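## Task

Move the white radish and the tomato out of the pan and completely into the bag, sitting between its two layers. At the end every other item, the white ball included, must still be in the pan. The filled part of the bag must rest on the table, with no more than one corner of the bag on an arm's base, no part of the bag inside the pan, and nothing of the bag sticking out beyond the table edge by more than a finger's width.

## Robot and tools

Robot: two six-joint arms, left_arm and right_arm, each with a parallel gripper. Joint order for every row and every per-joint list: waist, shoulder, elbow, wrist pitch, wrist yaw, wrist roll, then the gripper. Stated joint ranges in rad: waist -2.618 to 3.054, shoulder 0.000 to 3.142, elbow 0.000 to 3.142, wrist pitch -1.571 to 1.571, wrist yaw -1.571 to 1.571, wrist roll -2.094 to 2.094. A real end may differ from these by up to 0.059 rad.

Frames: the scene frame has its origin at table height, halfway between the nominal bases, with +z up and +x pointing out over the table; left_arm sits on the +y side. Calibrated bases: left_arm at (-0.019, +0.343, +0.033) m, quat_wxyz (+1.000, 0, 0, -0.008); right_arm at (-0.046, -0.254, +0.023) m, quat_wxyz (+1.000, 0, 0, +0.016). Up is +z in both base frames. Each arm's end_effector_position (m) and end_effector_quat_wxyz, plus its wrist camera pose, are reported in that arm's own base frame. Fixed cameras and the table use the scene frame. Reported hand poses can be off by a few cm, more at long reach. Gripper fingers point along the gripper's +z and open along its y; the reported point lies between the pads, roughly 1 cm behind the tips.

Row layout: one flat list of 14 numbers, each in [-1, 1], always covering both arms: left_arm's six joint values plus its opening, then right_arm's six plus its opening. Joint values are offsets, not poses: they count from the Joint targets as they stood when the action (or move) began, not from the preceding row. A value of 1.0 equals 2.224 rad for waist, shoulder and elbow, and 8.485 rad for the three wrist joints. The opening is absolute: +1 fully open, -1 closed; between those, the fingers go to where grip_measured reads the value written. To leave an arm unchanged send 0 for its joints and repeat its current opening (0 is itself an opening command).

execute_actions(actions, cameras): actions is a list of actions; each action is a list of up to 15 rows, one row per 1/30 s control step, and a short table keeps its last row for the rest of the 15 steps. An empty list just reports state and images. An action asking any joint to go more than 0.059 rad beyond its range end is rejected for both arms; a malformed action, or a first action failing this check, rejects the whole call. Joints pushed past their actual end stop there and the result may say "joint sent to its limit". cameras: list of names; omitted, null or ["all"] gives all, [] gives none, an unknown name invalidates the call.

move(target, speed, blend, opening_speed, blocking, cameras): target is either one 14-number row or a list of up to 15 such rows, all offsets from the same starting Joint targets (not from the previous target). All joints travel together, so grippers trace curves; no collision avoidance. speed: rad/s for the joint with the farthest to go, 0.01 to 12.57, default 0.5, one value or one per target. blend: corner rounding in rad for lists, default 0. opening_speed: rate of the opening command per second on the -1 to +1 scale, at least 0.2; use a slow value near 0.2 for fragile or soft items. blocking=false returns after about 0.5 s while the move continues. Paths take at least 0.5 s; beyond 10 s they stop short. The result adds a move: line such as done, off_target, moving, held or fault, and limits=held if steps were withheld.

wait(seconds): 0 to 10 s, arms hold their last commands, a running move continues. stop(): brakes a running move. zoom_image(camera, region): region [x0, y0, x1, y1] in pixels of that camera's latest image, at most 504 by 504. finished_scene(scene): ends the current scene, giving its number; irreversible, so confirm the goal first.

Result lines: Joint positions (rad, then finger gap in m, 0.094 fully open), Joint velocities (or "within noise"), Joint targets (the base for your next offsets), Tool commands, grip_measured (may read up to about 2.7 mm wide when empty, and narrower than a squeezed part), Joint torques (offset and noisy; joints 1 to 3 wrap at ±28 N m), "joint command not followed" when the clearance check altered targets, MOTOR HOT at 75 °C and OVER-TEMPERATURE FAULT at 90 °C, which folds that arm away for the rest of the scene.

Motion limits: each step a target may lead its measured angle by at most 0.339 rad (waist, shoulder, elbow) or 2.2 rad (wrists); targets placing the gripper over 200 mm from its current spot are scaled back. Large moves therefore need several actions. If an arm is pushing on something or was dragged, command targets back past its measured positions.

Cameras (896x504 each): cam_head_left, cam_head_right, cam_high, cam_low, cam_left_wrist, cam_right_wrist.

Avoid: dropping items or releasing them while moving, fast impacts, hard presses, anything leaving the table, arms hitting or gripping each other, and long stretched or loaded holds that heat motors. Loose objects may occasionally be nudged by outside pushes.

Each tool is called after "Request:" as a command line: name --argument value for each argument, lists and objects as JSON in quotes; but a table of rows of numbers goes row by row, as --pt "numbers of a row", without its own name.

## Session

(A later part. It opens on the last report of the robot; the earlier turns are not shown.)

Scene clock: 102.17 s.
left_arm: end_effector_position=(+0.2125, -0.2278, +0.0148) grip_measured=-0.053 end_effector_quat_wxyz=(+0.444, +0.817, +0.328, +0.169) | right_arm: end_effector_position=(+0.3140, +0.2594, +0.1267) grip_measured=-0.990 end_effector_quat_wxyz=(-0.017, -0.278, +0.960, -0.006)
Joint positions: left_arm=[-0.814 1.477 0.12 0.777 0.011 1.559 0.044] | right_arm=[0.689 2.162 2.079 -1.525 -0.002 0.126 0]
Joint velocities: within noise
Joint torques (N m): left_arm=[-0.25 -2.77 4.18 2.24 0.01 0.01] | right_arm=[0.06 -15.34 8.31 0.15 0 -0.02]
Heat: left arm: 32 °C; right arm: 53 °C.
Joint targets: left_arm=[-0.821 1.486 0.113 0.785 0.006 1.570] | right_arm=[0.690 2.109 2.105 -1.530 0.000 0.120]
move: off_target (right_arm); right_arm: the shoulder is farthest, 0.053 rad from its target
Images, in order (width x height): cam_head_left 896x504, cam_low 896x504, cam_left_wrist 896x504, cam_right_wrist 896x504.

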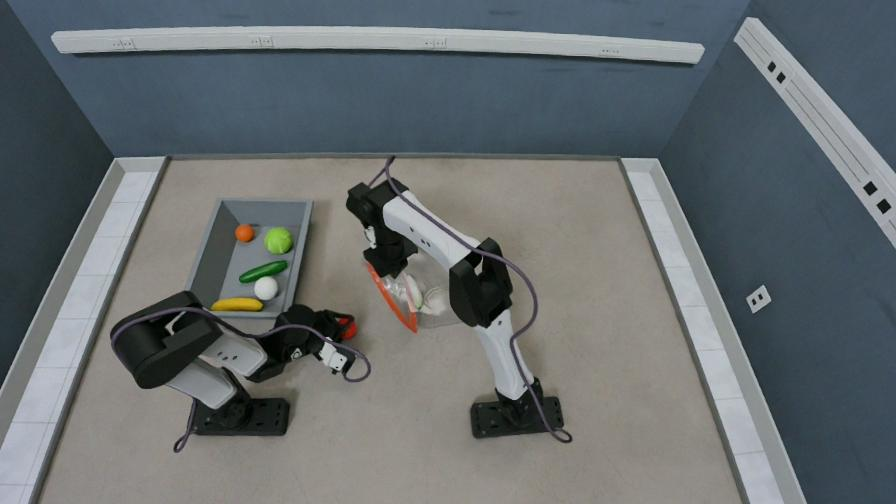

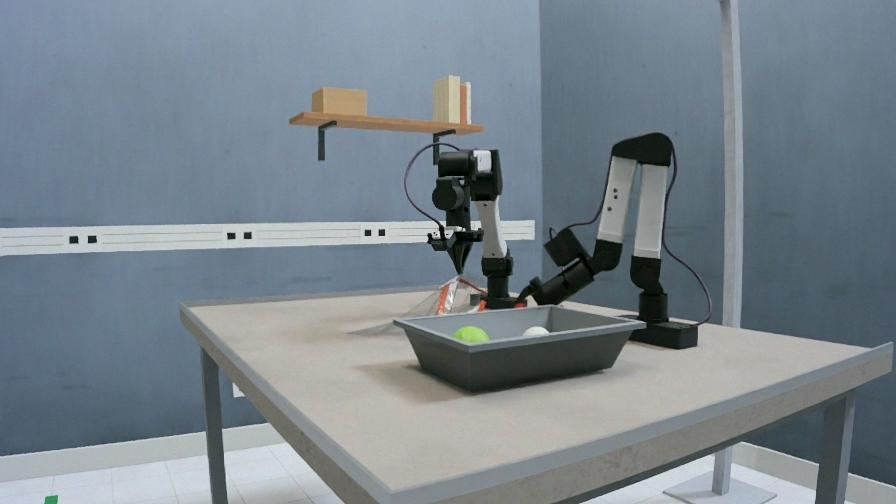

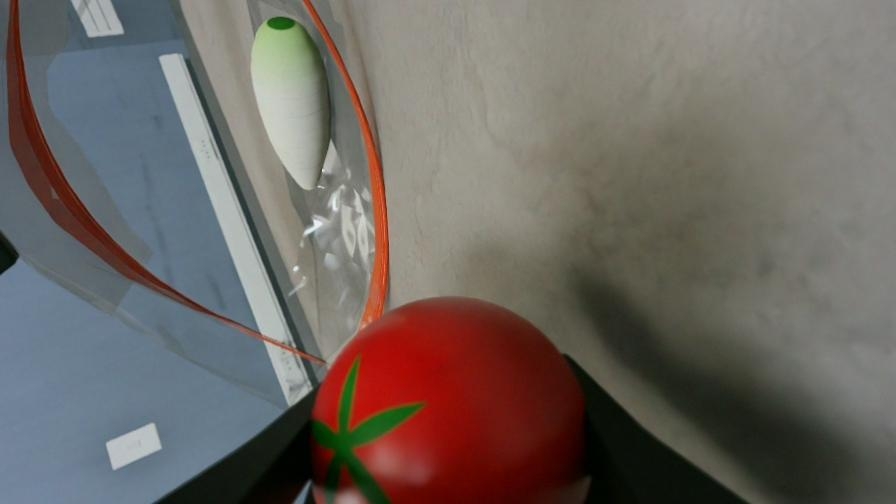

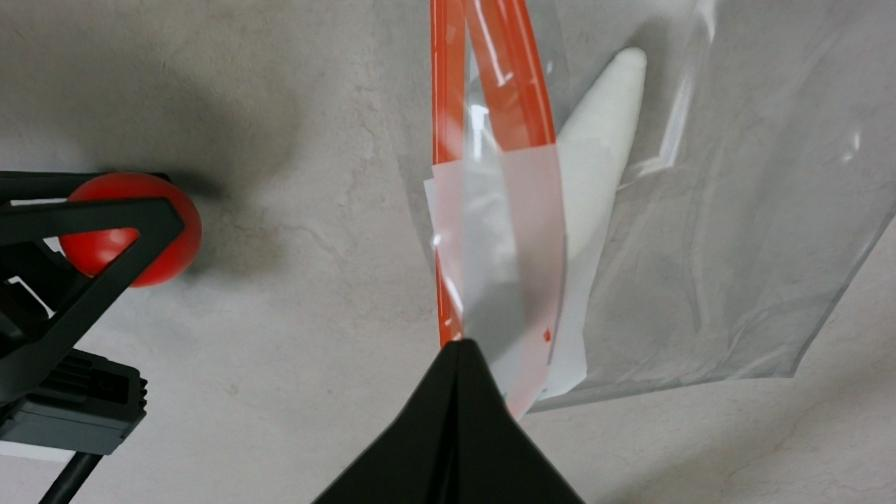

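Request:
move --pt "0 0.1353 0.1659 -0.0106 0 0 -0.14 0 0 0 0 0 0 -1" --speed 0.3 --cameras '["cam_left_wrist","cam_right_wrist","cam_head_left"]'

Request:
zoom_image --camera "cam_head_left" --region '[300, 220, 480, 370]'

Scene clock: 104.40 s.
left_arm: end_effector_position=(+0.2724, -0.2912, +0.0139) grip_measured=-0.053 end_effector_quat_wxyz=(+0.439, +0.820, +0.329, +0.166) | right_arm: end_effector_position=(+0.3140, +0.2594, +0.1267) grip_measured=-0.990 end_effector_quat_wxyz=(-0.017, -0.278, +0.960, -0.006)
Joint positions: left_arm=[-0.814 1.772 0.467 0.71 0.011 1.559 0.044] | right_arm=[0.689 2.162 2.079 -1.525 -0.002 0.126 0]
Joint velocities: within noise
Joint torques (N m): left_arm=[-0.25 -5.18 6.61 1.99 0 0.01] | right_arm=[0.06 -15.34 8.28 0.15 0 -0.02]
Heat: left arm: 32 °C; right arm: 54 °C.
Joint targets: left_arm=[-0.821 1.787 0.482 0.695 0.006 1.570] | right_arm=[0.690 2.109 2.105 -1.530 0.000 0.120]
move: off_target (right_arm); right_arm: the shoulder is farthest, 0.053 rad from its target
Images, in order (width x height): cam_head_left 896x504, cam_left_wrist 896x504, cam_right_wrist 896x504.

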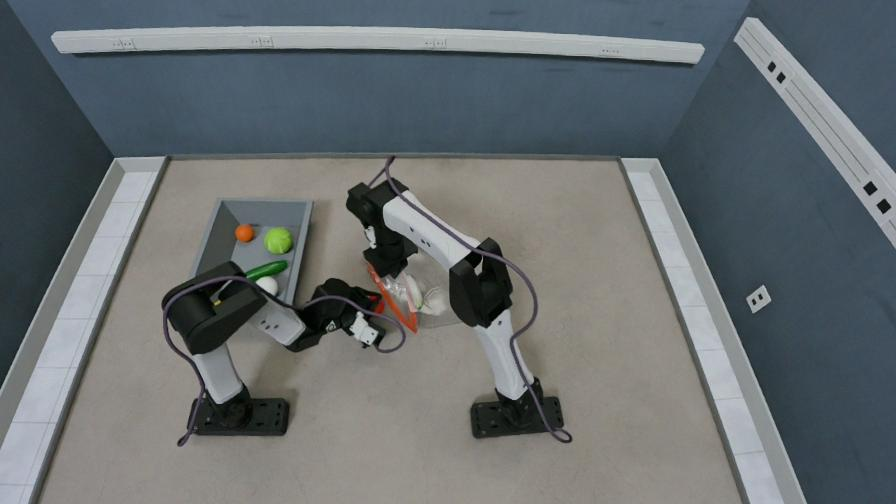

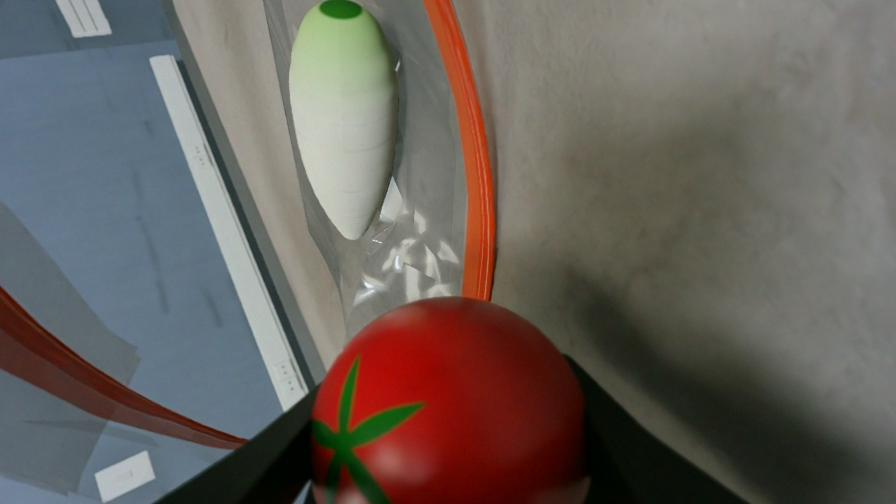

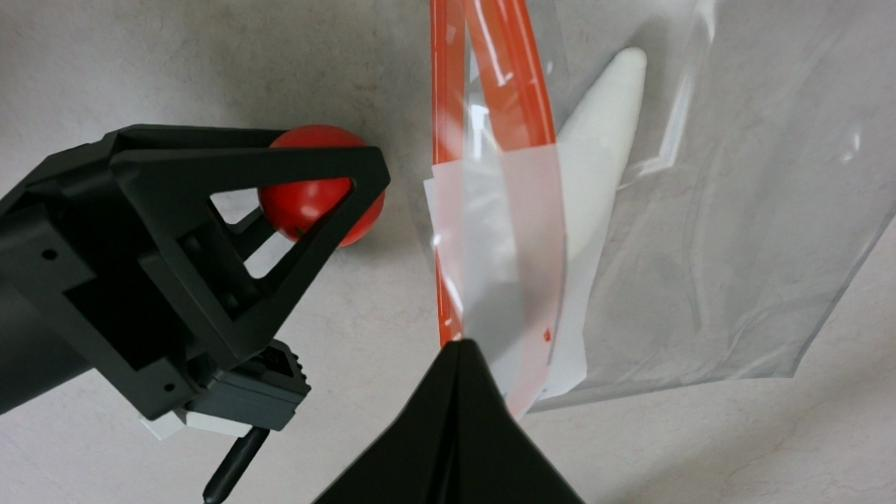

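Scaled by 2.800 from the camera's 896x504 image, which has a finer 1280x720 frame.

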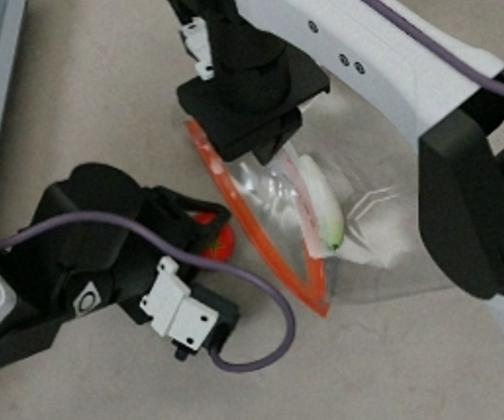

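Request:
move --pt "-0.0135 0.0868 0.0998 -0.0135 0 0 -0.14 0 0 0 0 0 0 -1" --speed 0.2 --cameras '["cam_left_wrist","cam_right_wrist","cam_low"]'

Request:
zoom_image --camera "cam_low" --region '[330, 220, 580, 350]'

Scene clock: 106.03 s.
left_arm: end_effector_position=(+0.2983, -0.3377, +0.0006) grip_measured=-0.054 end_effector_quat_wxyz=(+0.429, +0.831, +0.319, +0.155) | right_arm: end_effector_position=(+0.3140, +0.2594, +0.1267) grip_measured=-0.990 end_effector_quat_wxyz=(-0.017, -0.278, +0.960, -0.006)
Joint positions: left_arm=[-0.843 1.952 0.695 0.633 0.011 1.559 0.044] | right_arm=[0.689 2.162 2.079 -1.525 -0.002 0.126 0]
Joint velocities: within noise
Joint torques (N m): left_arm=[-0.38 -5.98 6.28 1.53 0 0.02] | right_arm=[0.06 -15.34 8.32 0.15 0 -0.02]
Heat: left arm: 32 °C; right arm: 54 °C.
Joint targets: left_arm=[-0.851 1.980 0.704 0.581 0.006 1.570] | right_arm=[0.690 2.109 2.105 -1.530 0.000 0.120]
move: off_target (left_arm, right_arm); left_arm: the wrist pitch is farthest, 0.053 rad from its target; right_arm: the shoulder is farthest, 0.053 rad from its target
Images, in order (width x height): cam_low 896x504, cam_left_wrist 896x504, cam_right_wrist 896x504.

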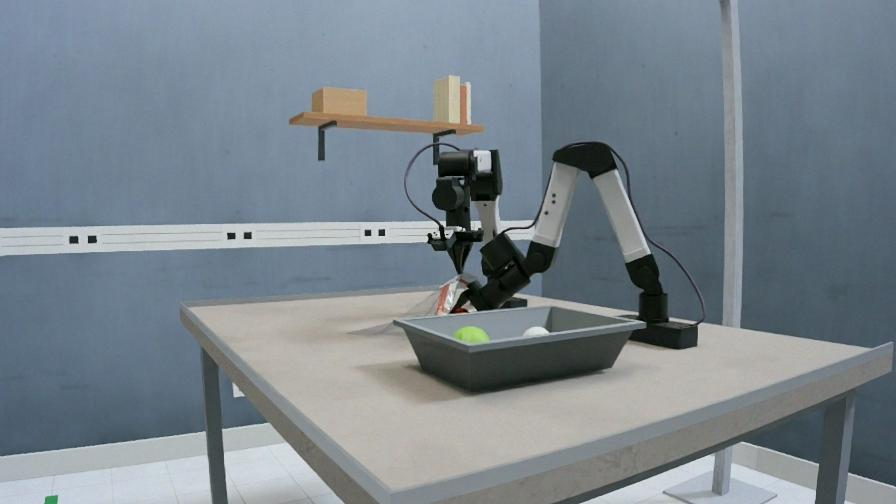

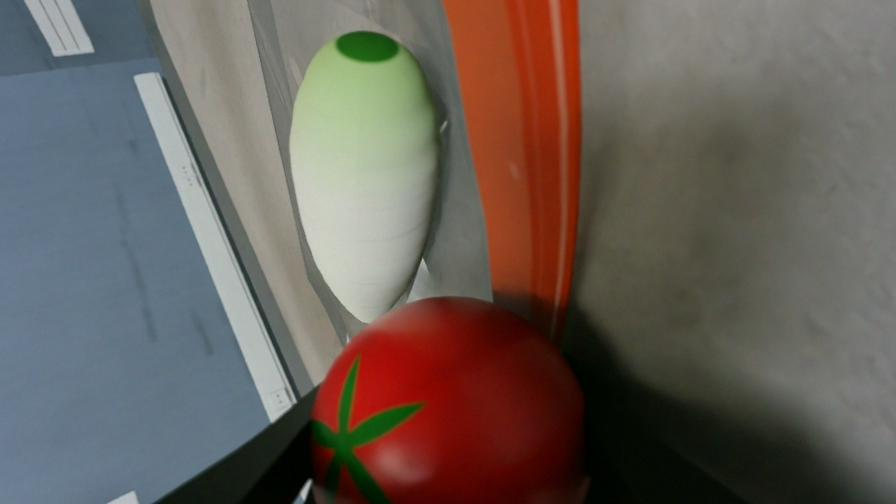

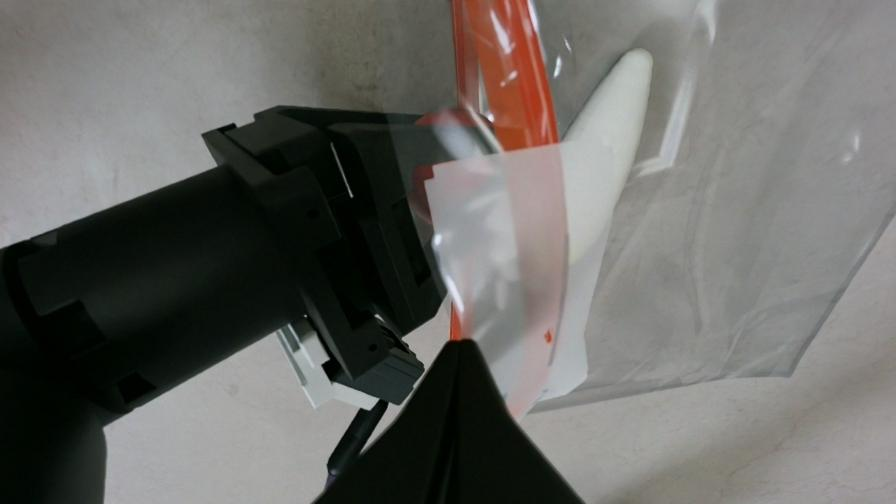

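Scaled by 2.016 from the camera's 896x504 image, which has a finer 1280x720 frame.

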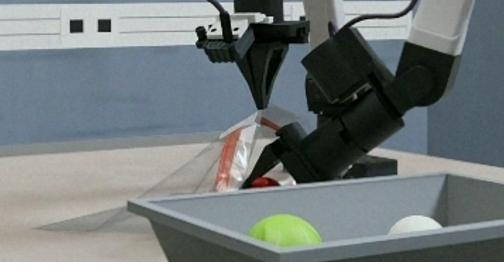

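Request:
move --pt "0.009 0.0468 0.0436 0.0172 0 0 -0.14 0 0 0 0 0 0 -1" --speed 0.15 --cameras '["cam_left_wrist","cam_right_wrist","cam_low"]'

Scene clock: 107.63 s.
left_arm: end_effector_position=(+0.3226, -0.3603, +0.0024) grip_measured=-0.054 end_effector_quat_wxyz=(+0.461, +0.812, +0.315, +0.169) | right_arm: end_effector_position=(+0.3140, +0.2594, +0.1267) grip_measured=-0.990 end_effector_quat_wxyz=(-0.017, -0.278, +0.960, -0.006)
Joint positions: left_arm=[-0.837 2.061 0.787 0.73 0.011 1.559 0.044] | right_arm=[0.689 2.162 2.079 -1.525 -0.002 0.126 0]
Joint velocities: within noise
Joint torques (N m): left_arm=[0.69 -7.17 6.8 2.17 0 0.02] | right_arm=[0.05 -15.35 8.29 0.15 0 -0.02]
Heat: left arm: 32 °C; right arm: 54 °C.
Joint targets: left_arm=[-0.830 2.084 0.801 0.726 0.006 1.570] | right_arm=[0.690 2.109 2.105 -1.530 0.000 0.120]
move: off_target (right_arm); right_arm: the shoulder is farthest, 0.053 rad from its target
Images, in order (width x height): cam_low 896x504, cam_left_wrist 896x504, cam_right_wrist 896x504.

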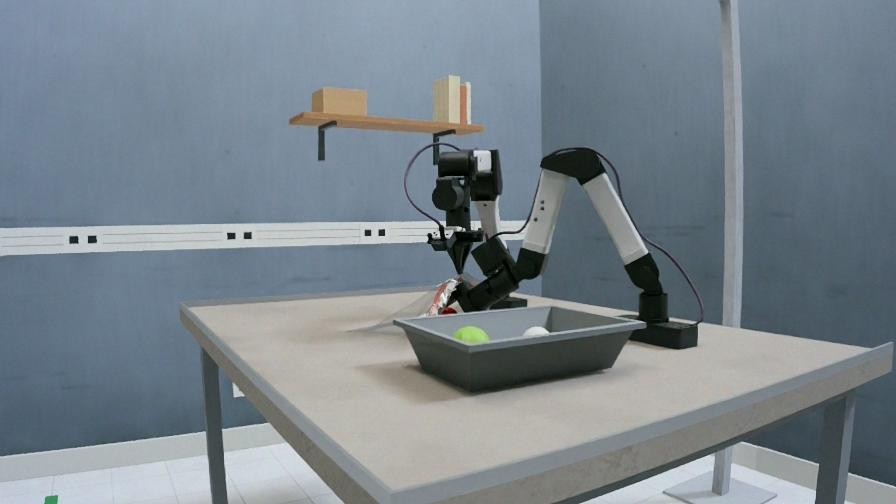

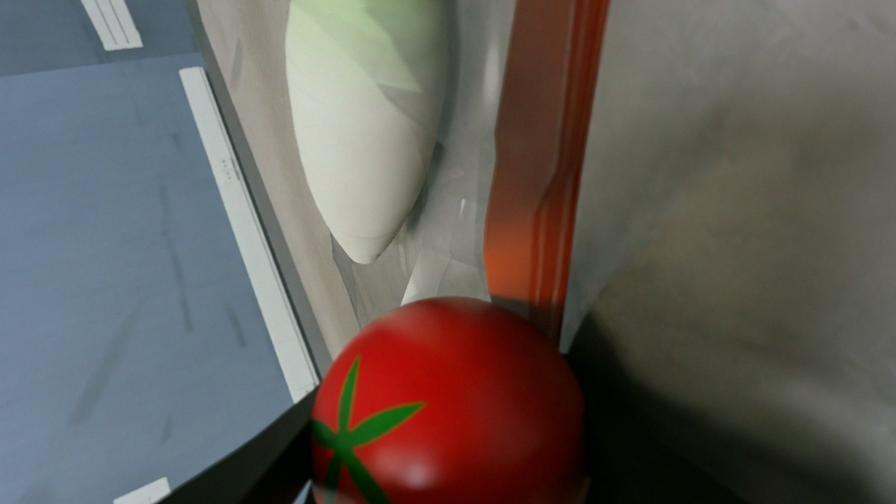

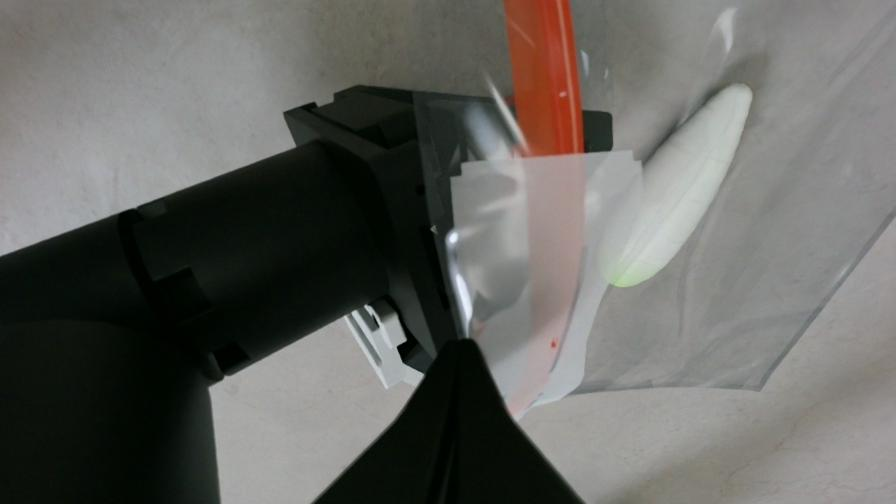

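Request:
move --pt "0 -0.0603 0.0175 -0.0266 0 0 -0.14 0 0 0 0 0 0 -1" --pt "0 -0.1254 -0.0818 -0.0177 0 0 -0.14 0 0 0 0 0 0 -1" --speed 0.15 --cameras '["cam_left_wrist","cam_right_wrist","cam_low"]'

Scene clock: 108.67 s.
left_arm: end_effector_position=(+0.3229, -0.3606, +0.0026) grip_measured=-0.054 end_effector_quat_wxyz=(+0.461, +0.812, +0.315, +0.169) | right_arm: end_effector_position=(+0.3140, +0.2594, +0.1267) grip_measured=-0.990 end_effector_quat_wxyz=(-0.017, -0.278, +0.960, -0.006)
Joint positions: left_arm=[-0.837 2.061 0.789 0.728 0.011 1.559 0.044] | right_arm=[0.689 2.162 2.079 -1.525 -0.002 0.126 0]
Joint velocities: within noise
Joint torques (N m): left_arm=[0.21 -9.03 5.29 2.21 0.04 -0.09] | right_arm=[0.03 -15.34 8.34 0.15 0 -0.02]
Heat: left arm: 32 °C; right arm: 54 °C.
Joint targets: left_arm=[-0.837 2.061 0.788 0.728 0.011 1.559] | right_arm=[0.690 2.109 2.105 -1.530 0.000 0.120]
move: held (left_arm; a check stopped the path), off_target (right_arm); path passed 0 of 2 targets; limits=held; left_arm: the shoulder is farthest, 0.256 rad from its target; right_arm: the shoulder is farthest, 0.053 rad from its target
joint command not followed: on one or more control steps a check withheld the commanded joint targets of the left arm, and it was not sent them on those steps.
cause: the commanded joint targets, or the way to them, would bring a part of the robot too close to another arm (this arm's wrist (the part past the wrist pitch) and the right arm's fingers).
Images, in order (width x height): cam_low 896x504, cam_left_wrist 896x504, cam_right_wrist 896x504.

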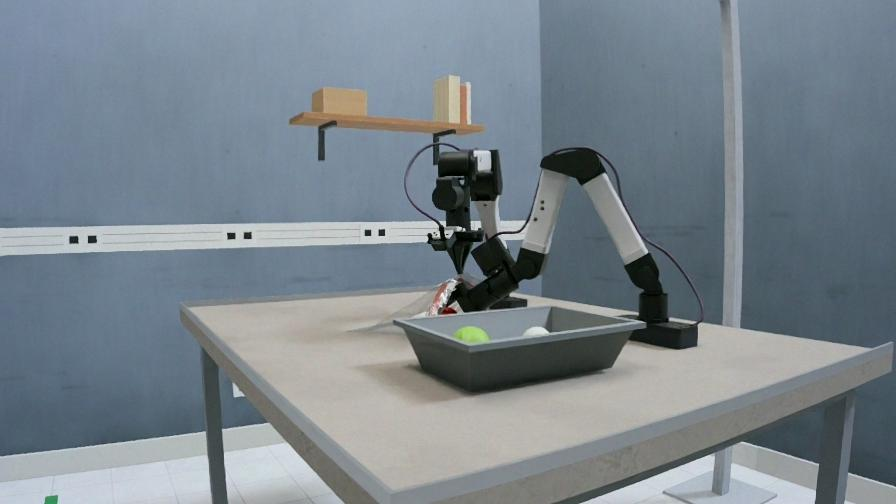

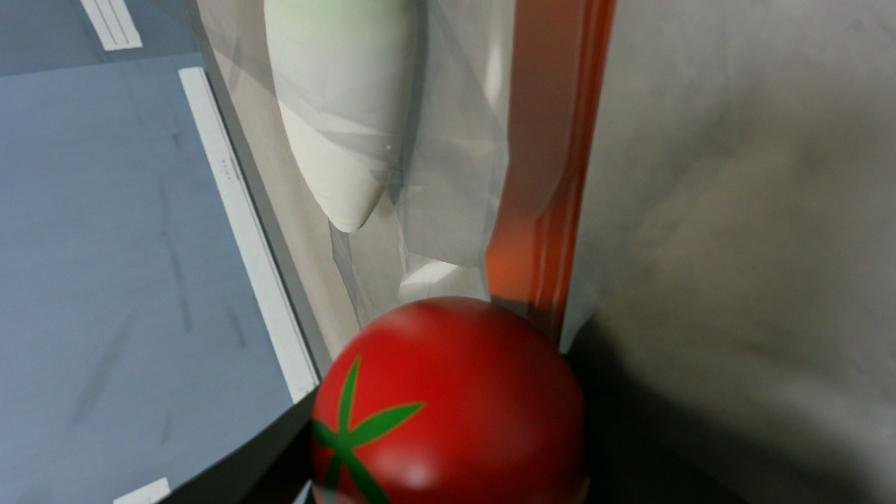

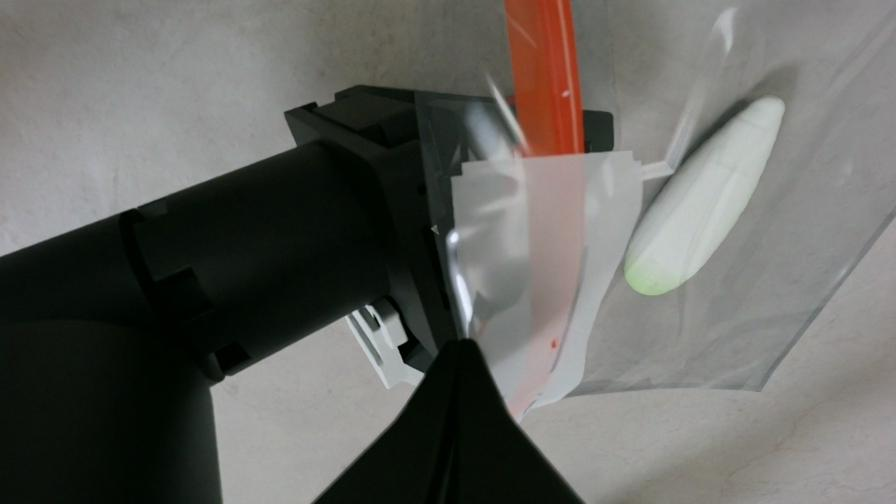

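Request:
move --pt "0 -0.0868 -0.0818 -0.009 0 0 -0.14 0 0 0 0 0 0 -1" --pt "0 -0.1151 -0.076 -0.0179 0 0 -0.14 0 0 0 0 0 0 -1" --speed 0.2 --cameras '["cam_left_wrist","cam_right_wrist","cam_low"]'

Request:
zoom_image --camera "cam_low" --region '[330, 220, 580, 350]'

Scene clock: 110.90 s.
left_arm: end_effector_position=(+0.2864, -0.3201, +0.0175) grip_measured=-0.054 end_effector_quat_wxyz=(+0.430, +0.829, +0.322, +0.157) | right_arm: end_effector_position=(+0.3140, +0.2594, +0.1267) grip_measured=-0.990 end_effector_quat_wxyz=(-0.017, -0.278, +0.960, -0.006)
Joint positions: left_arm=[-0.837 1.828 0.616 0.591 0.011 1.559 0.044] | right_arm=[0.689 2.162 2.079 -1.525 -0.002 0.126 0]
Joint velocities: within noise
Joint torques (N m): left_arm=[0.23 -9.11 5.87 1.97 0.05 -0.09] | right_arm=[0.03 -15.32 8.29 0.15 0 -0.02]
Heat: left arm: 33 °C; right arm: 54 °C.
Joint targets: left_arm=[-0.837 1.805 0.619 0.576 0.011 1.559] | right_arm=[0.690 2.109 2.105 -1.530 0.000 0.120]
move: off_target (right_arm); right_arm: the shoulder is farthest, 0.053 rad from its target
Images, in order (width x height): cam_low 896x504, cam_left_wrist 896x504, cam_right_wrist 896x504.

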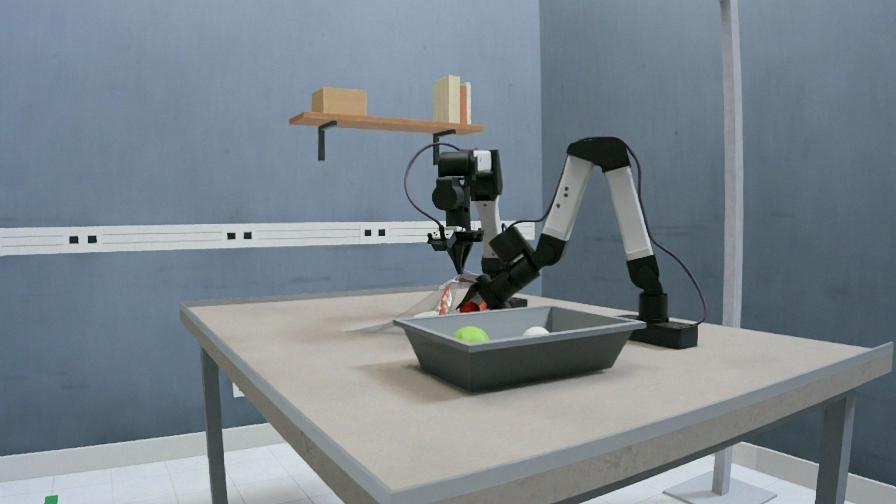

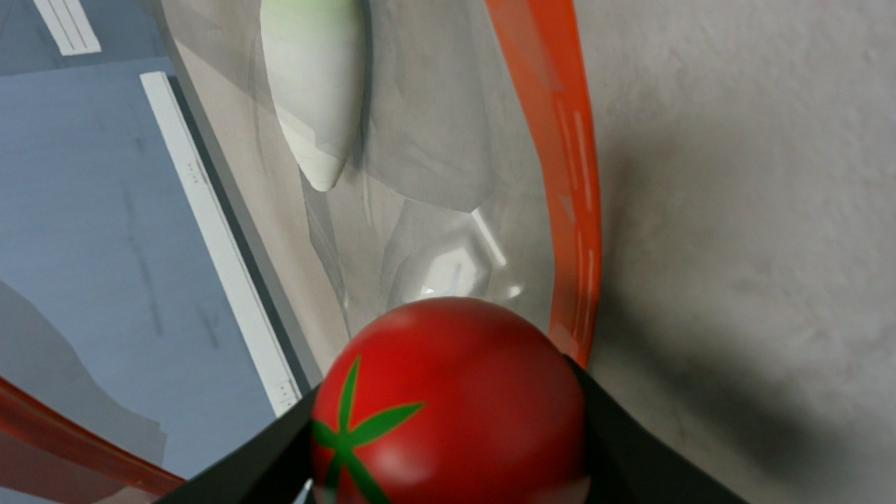

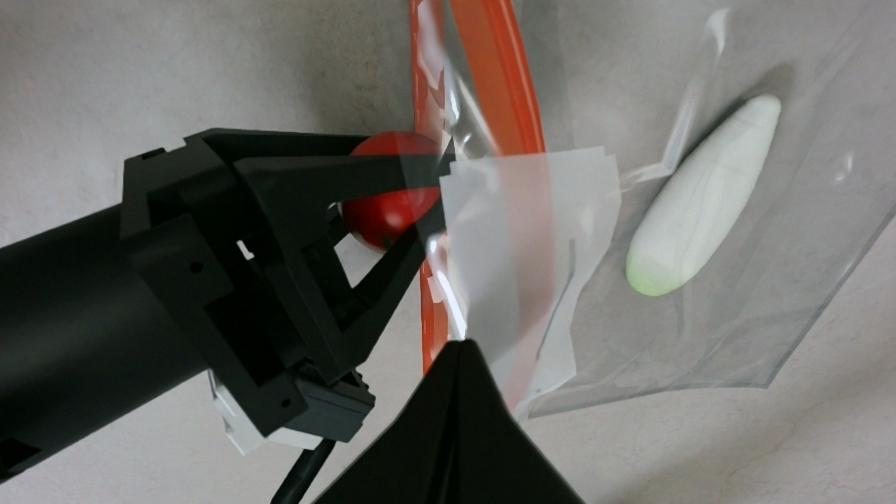

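Scaled by 2.016 from the camera's 896x504 image, which has a finer 1280x720 frame.

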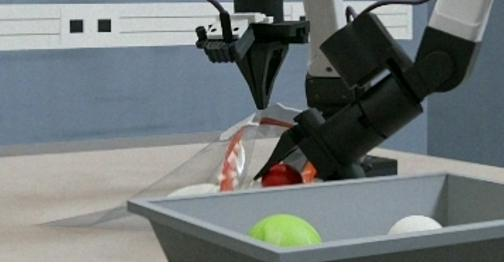

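Request:
move --pt "0 0.0697 0.1061 -0.0095 0 0 -0.14 0 0 0 0 0 0 -1" --speed 0.15 --cameras '["cam_left_wrist","cam_right_wrist","cam_low"]'

Request:
zoom_image --camera "cam_low" --region '[330, 220, 580, 350]'

Scene clock: 112.00 s.
left_arm: end_effector_position=(+0.2980, -0.3330, +0.0323) grip_measured=-0.054 end_effector_quat_wxyz=(+0.444, +0.821, +0.319, +0.163) | right_arm: end_effector_position=(+0.3140, +0.2594, +0.1267) grip_measured=-0.990 end_effector_quat_wxyz=(-0.017, -0.278, +0.960, -0.006)
Joint positions: left_arm=[-0.837 1.834 0.676 0.574 0.011 1.559 0.044] | right_arm=[0.689 2.162 2.079 -1.525 -0.002 0.126 0]
Joint velocities: within noise
Joint torques (N m): left_arm=[0.21 -7.61 5.82 2.16 0.04 -0.1] | right_arm=[0.06 -15.32 8.29 0.15 0 -0.02]
Heat: left arm: 33 °C; right arm: 54 °C.
Joint targets: left_arm=[-0.837 1.833 0.675 0.572 0.011 1.559] | right_arm=[0.690 2.109 2.105 -1.530 0.000 0.120]
move: held (left_arm; a check stopped the path), off_target (right_arm); limits=held; left_arm: the elbow is farthest, 0.179 rad from its target; right_arm: the shoulder is farthest, 0.053 rad from its target
joint command not followed: on one or more control steps a check withheld the commanded joint targets of the left arm, and it was not sent them on those steps.
cause: the commanded joint targets, or the way to them, would bring a part of the robot too close to another arm (this arm's wrist (the part past the wrist pitch) and the right arm's fingers).
Images, in order (width x height): cam_low 896x504, cam_left_wrist 896x504, cam_right_wrist 896x504.

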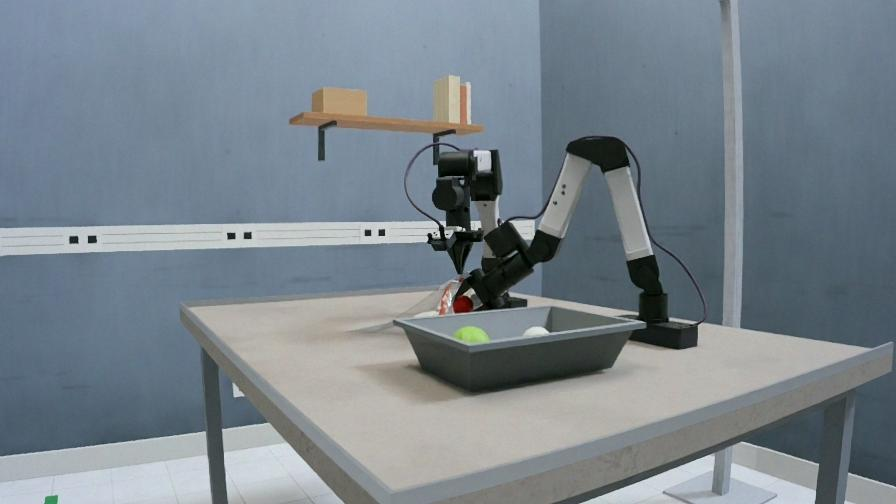

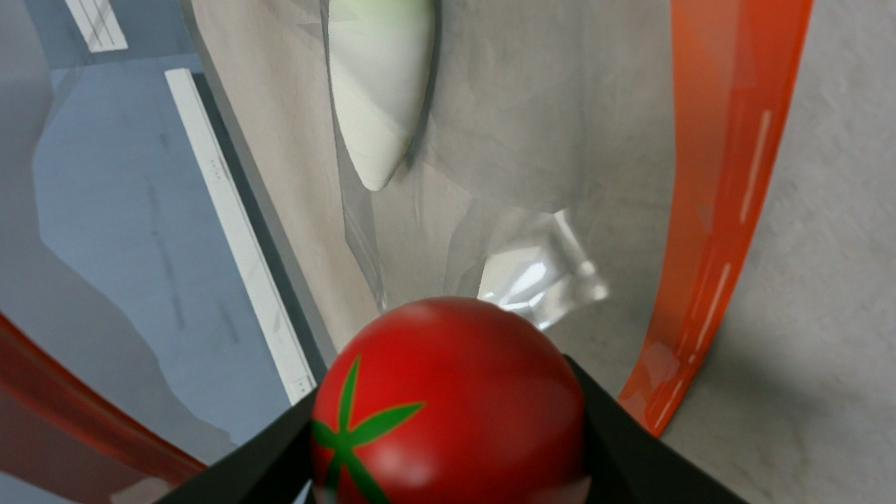

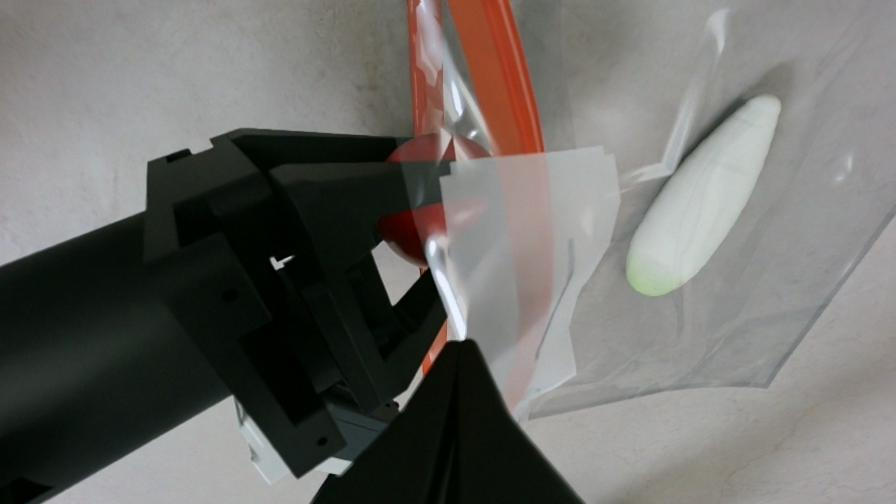

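Scaled by 2.016 from the camera's 896x504 image, which has a finer 1280x720 frame.

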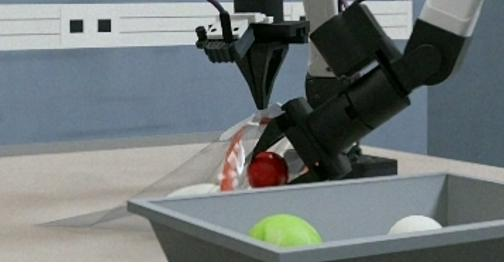

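Request:
move --pt "0 0.0562 0.0355 0.0026 0 0 -0.14 0 0 0 0 0 0 -1" --speed 0.15 --cameras '["cam_left_wrist","cam_right_wrist","cam_low"]'

Request:
zoom_image --camera "cam_low" --region '[330, 220, 580, 350]'

Scene clock: 112.87 s.
left_arm: end_effector_position=(+0.2977, -0.3327, +0.0262) grip_measured=-0.054 end_effector_quat_wxyz=(+0.439, +0.824, +0.320, +0.161) | right_arm: end_effector_position=(+0.3140, +0.2594, +0.1267) grip_measured=-0.990 end_effector_quat_wxyz=(-0.017, -0.278, +0.960, -0.006)
Joint positions: left_arm=[-0.837 1.851 0.678 0.575 0.011 1.559 0.044] | right_arm=[0.689 2.162 2.079 -1.525 -0.002 0.126 0]
Joint velocities: within noise
Joint torques (N m): left_arm=[0.2 -7.92 5.79 2.14 0.05 -0.09] | right_arm=[0.06 -15.32 8.31 0.15 0 -0.02]
Heat: left arm: 33 °C; right arm: 54 °C.
Joint targets: left_arm=[-0.837 1.849 0.678 0.575 0.011 1.559] | right_arm=[0.690 2.109 2.105 -1.530 0.000 0.120]
move: held (left_arm; a check stopped the path), off_target (right_arm); limits=held; left_arm: the shoulder is farthest, 0.107 rad from its target; right_arm: the shoulder is farthest, 0.053 rad from its target
joint command not followed: on one or more control steps a check withheld the commanded joint targets of the left arm, and it was not sent them on those steps.
cause: the commanded joint targets, or the way to them, would bring a part of the robot too close to another arm (this arm's wrist (the part past the wrist pitch) and the right arm's fingers).
Images, in order (width x height): cam_low 896x504, cam_left_wrist 896x504, cam_right_wrist 896x504.

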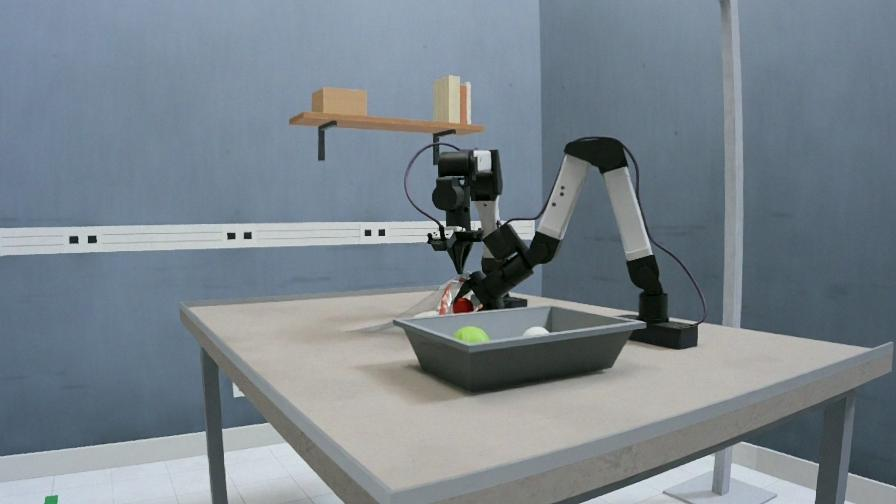

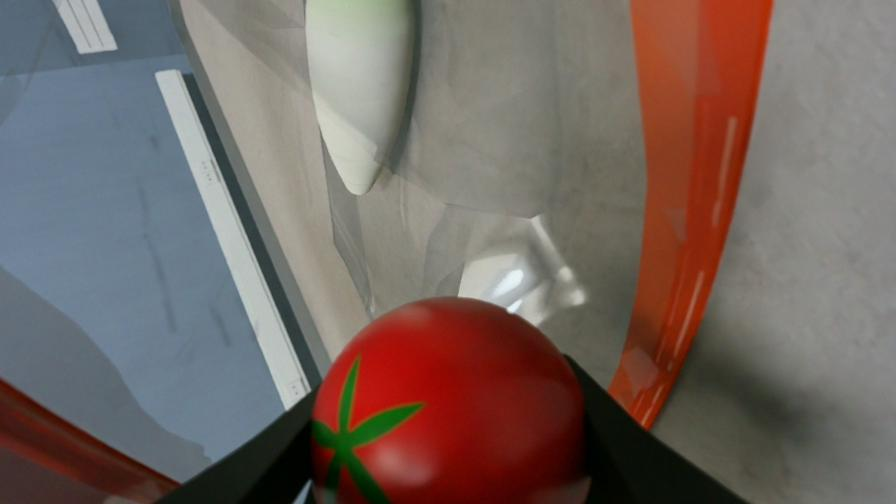

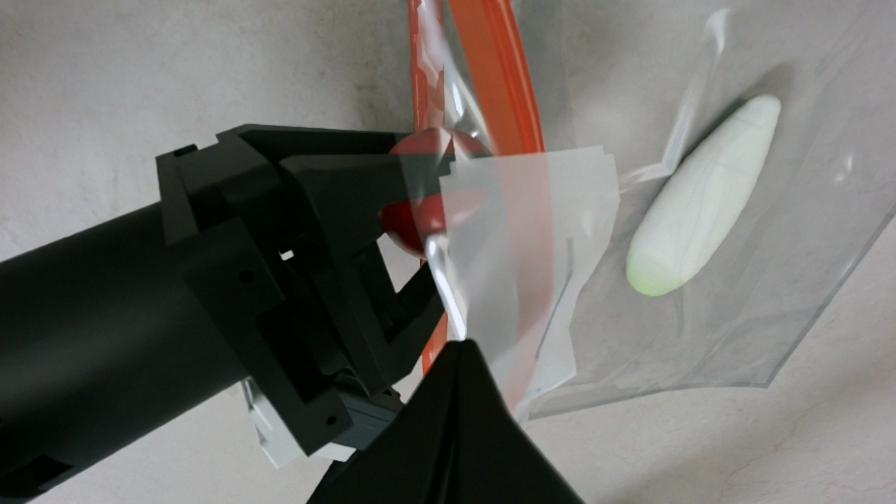

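Scaled by 2.016 from the camera's 896x504 image, which has a finer 1280x720 frame.

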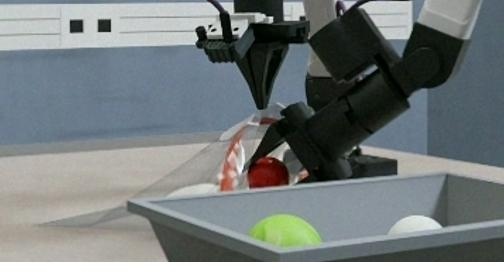

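Request:
move --pt "0 0 0 0 0 0 -0.14 0 -0.045 0 0 0 0 -1" --pt "0 0.0562 0.0355 0.0026 0 0 -0.14 0 -0.045 0 0 0 0 -1" --speed 0.15 --cameras '["cam_left_wrist","cam_right_wrist","cam_low"]'

Request:
zoom_image --camera "cam_low" --region '[330, 220, 580, 350]'

Scene clock: 115.00 s.
left_arm: end_effector_position=(+0.3061, -0.3420, +0.0041) grip_measured=-0.054 end_effector_quat_wxyz=(+0.426, +0.831, +0.323, +0.156) | right_arm: end_effector_position=(+0.3110, +0.2569, +0.1670) grip_measured=-0.990 end_effector_quat_wxyz=(+0.030, -0.278, +0.960, +0.014)
Joint positions: left_arm=[-0.837 1.957 0.738 0.59 0.011 1.559 0.044] | right_arm=[0.689 2.057 2.079 -1.526 -0.002 0.126 0]
Joint velocities: within noise
Joint torques (N m): left_arm=[0.23 -6.98 7.39 2.17 0.04 -0.09] | right_arm=[0.06 -14.2 8.35 0.36 0 -0.02]
Heat: left arm: 33 °C; right arm: 55 °C.
Joint targets: left_arm=[-0.837 1.974 0.757 0.597 0.011 1.559] | right_arm=[0.690 2.009 2.105 -1.531 0.000 0.120]
move: off_target (right_arm); right_arm: the shoulder is farthest, 0.048 rad from its target
Images, in order (width x height): cam_low 896x504, cam_left_wrist 896x504, cam_right_wrist 896x504.

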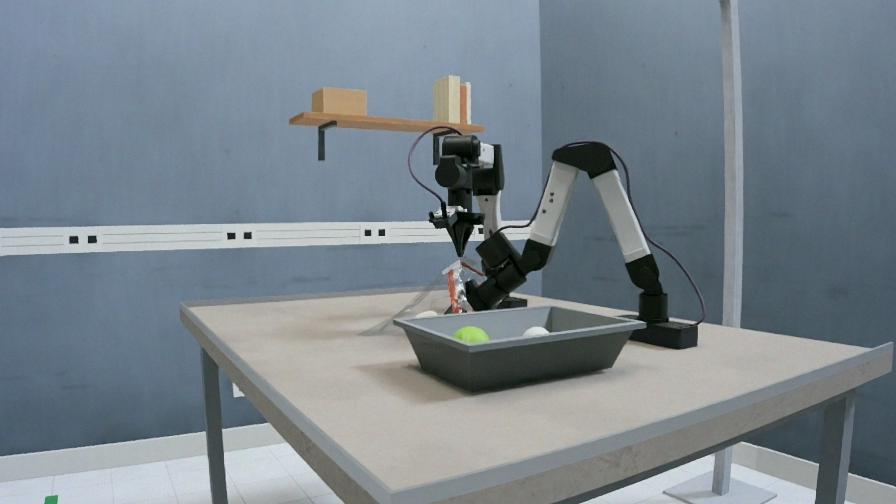

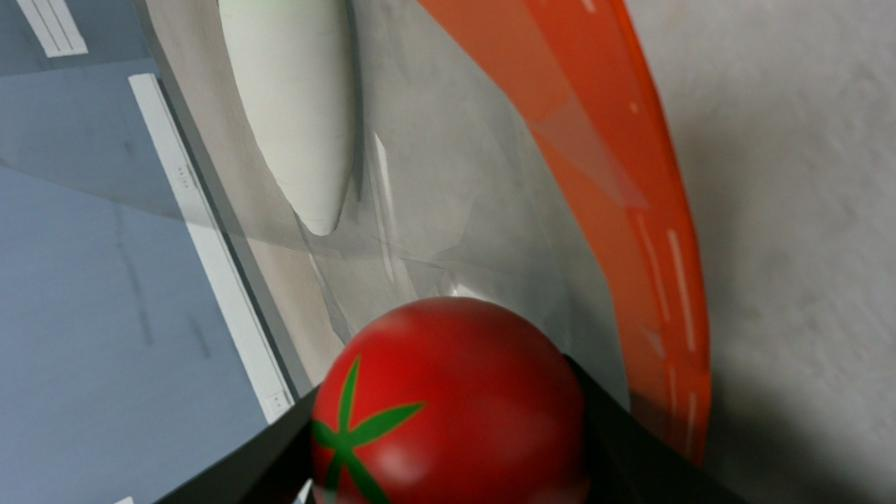

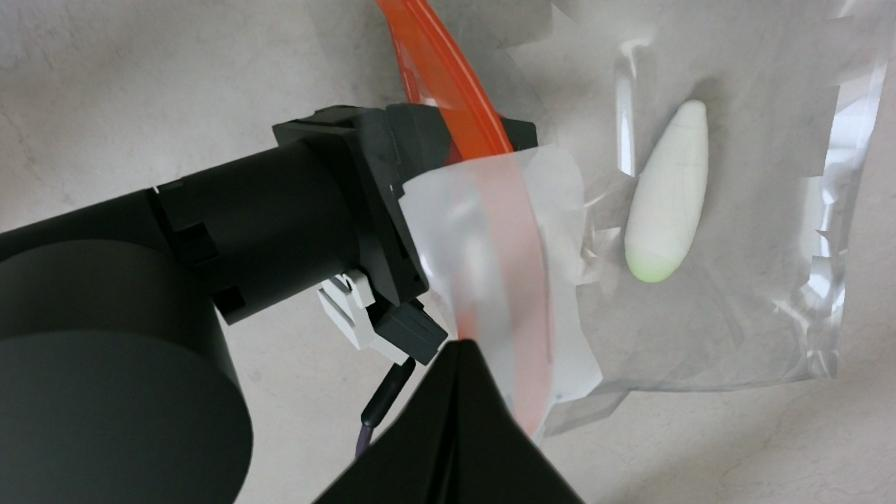

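Scaled by 2.016 from the camera's 896x504 image, which has a finer 1280x720 frame.

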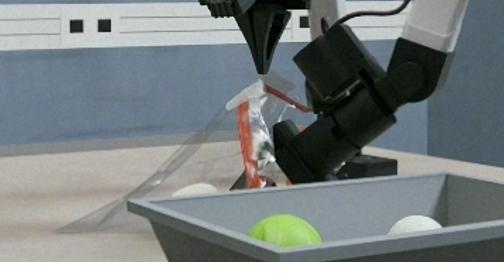

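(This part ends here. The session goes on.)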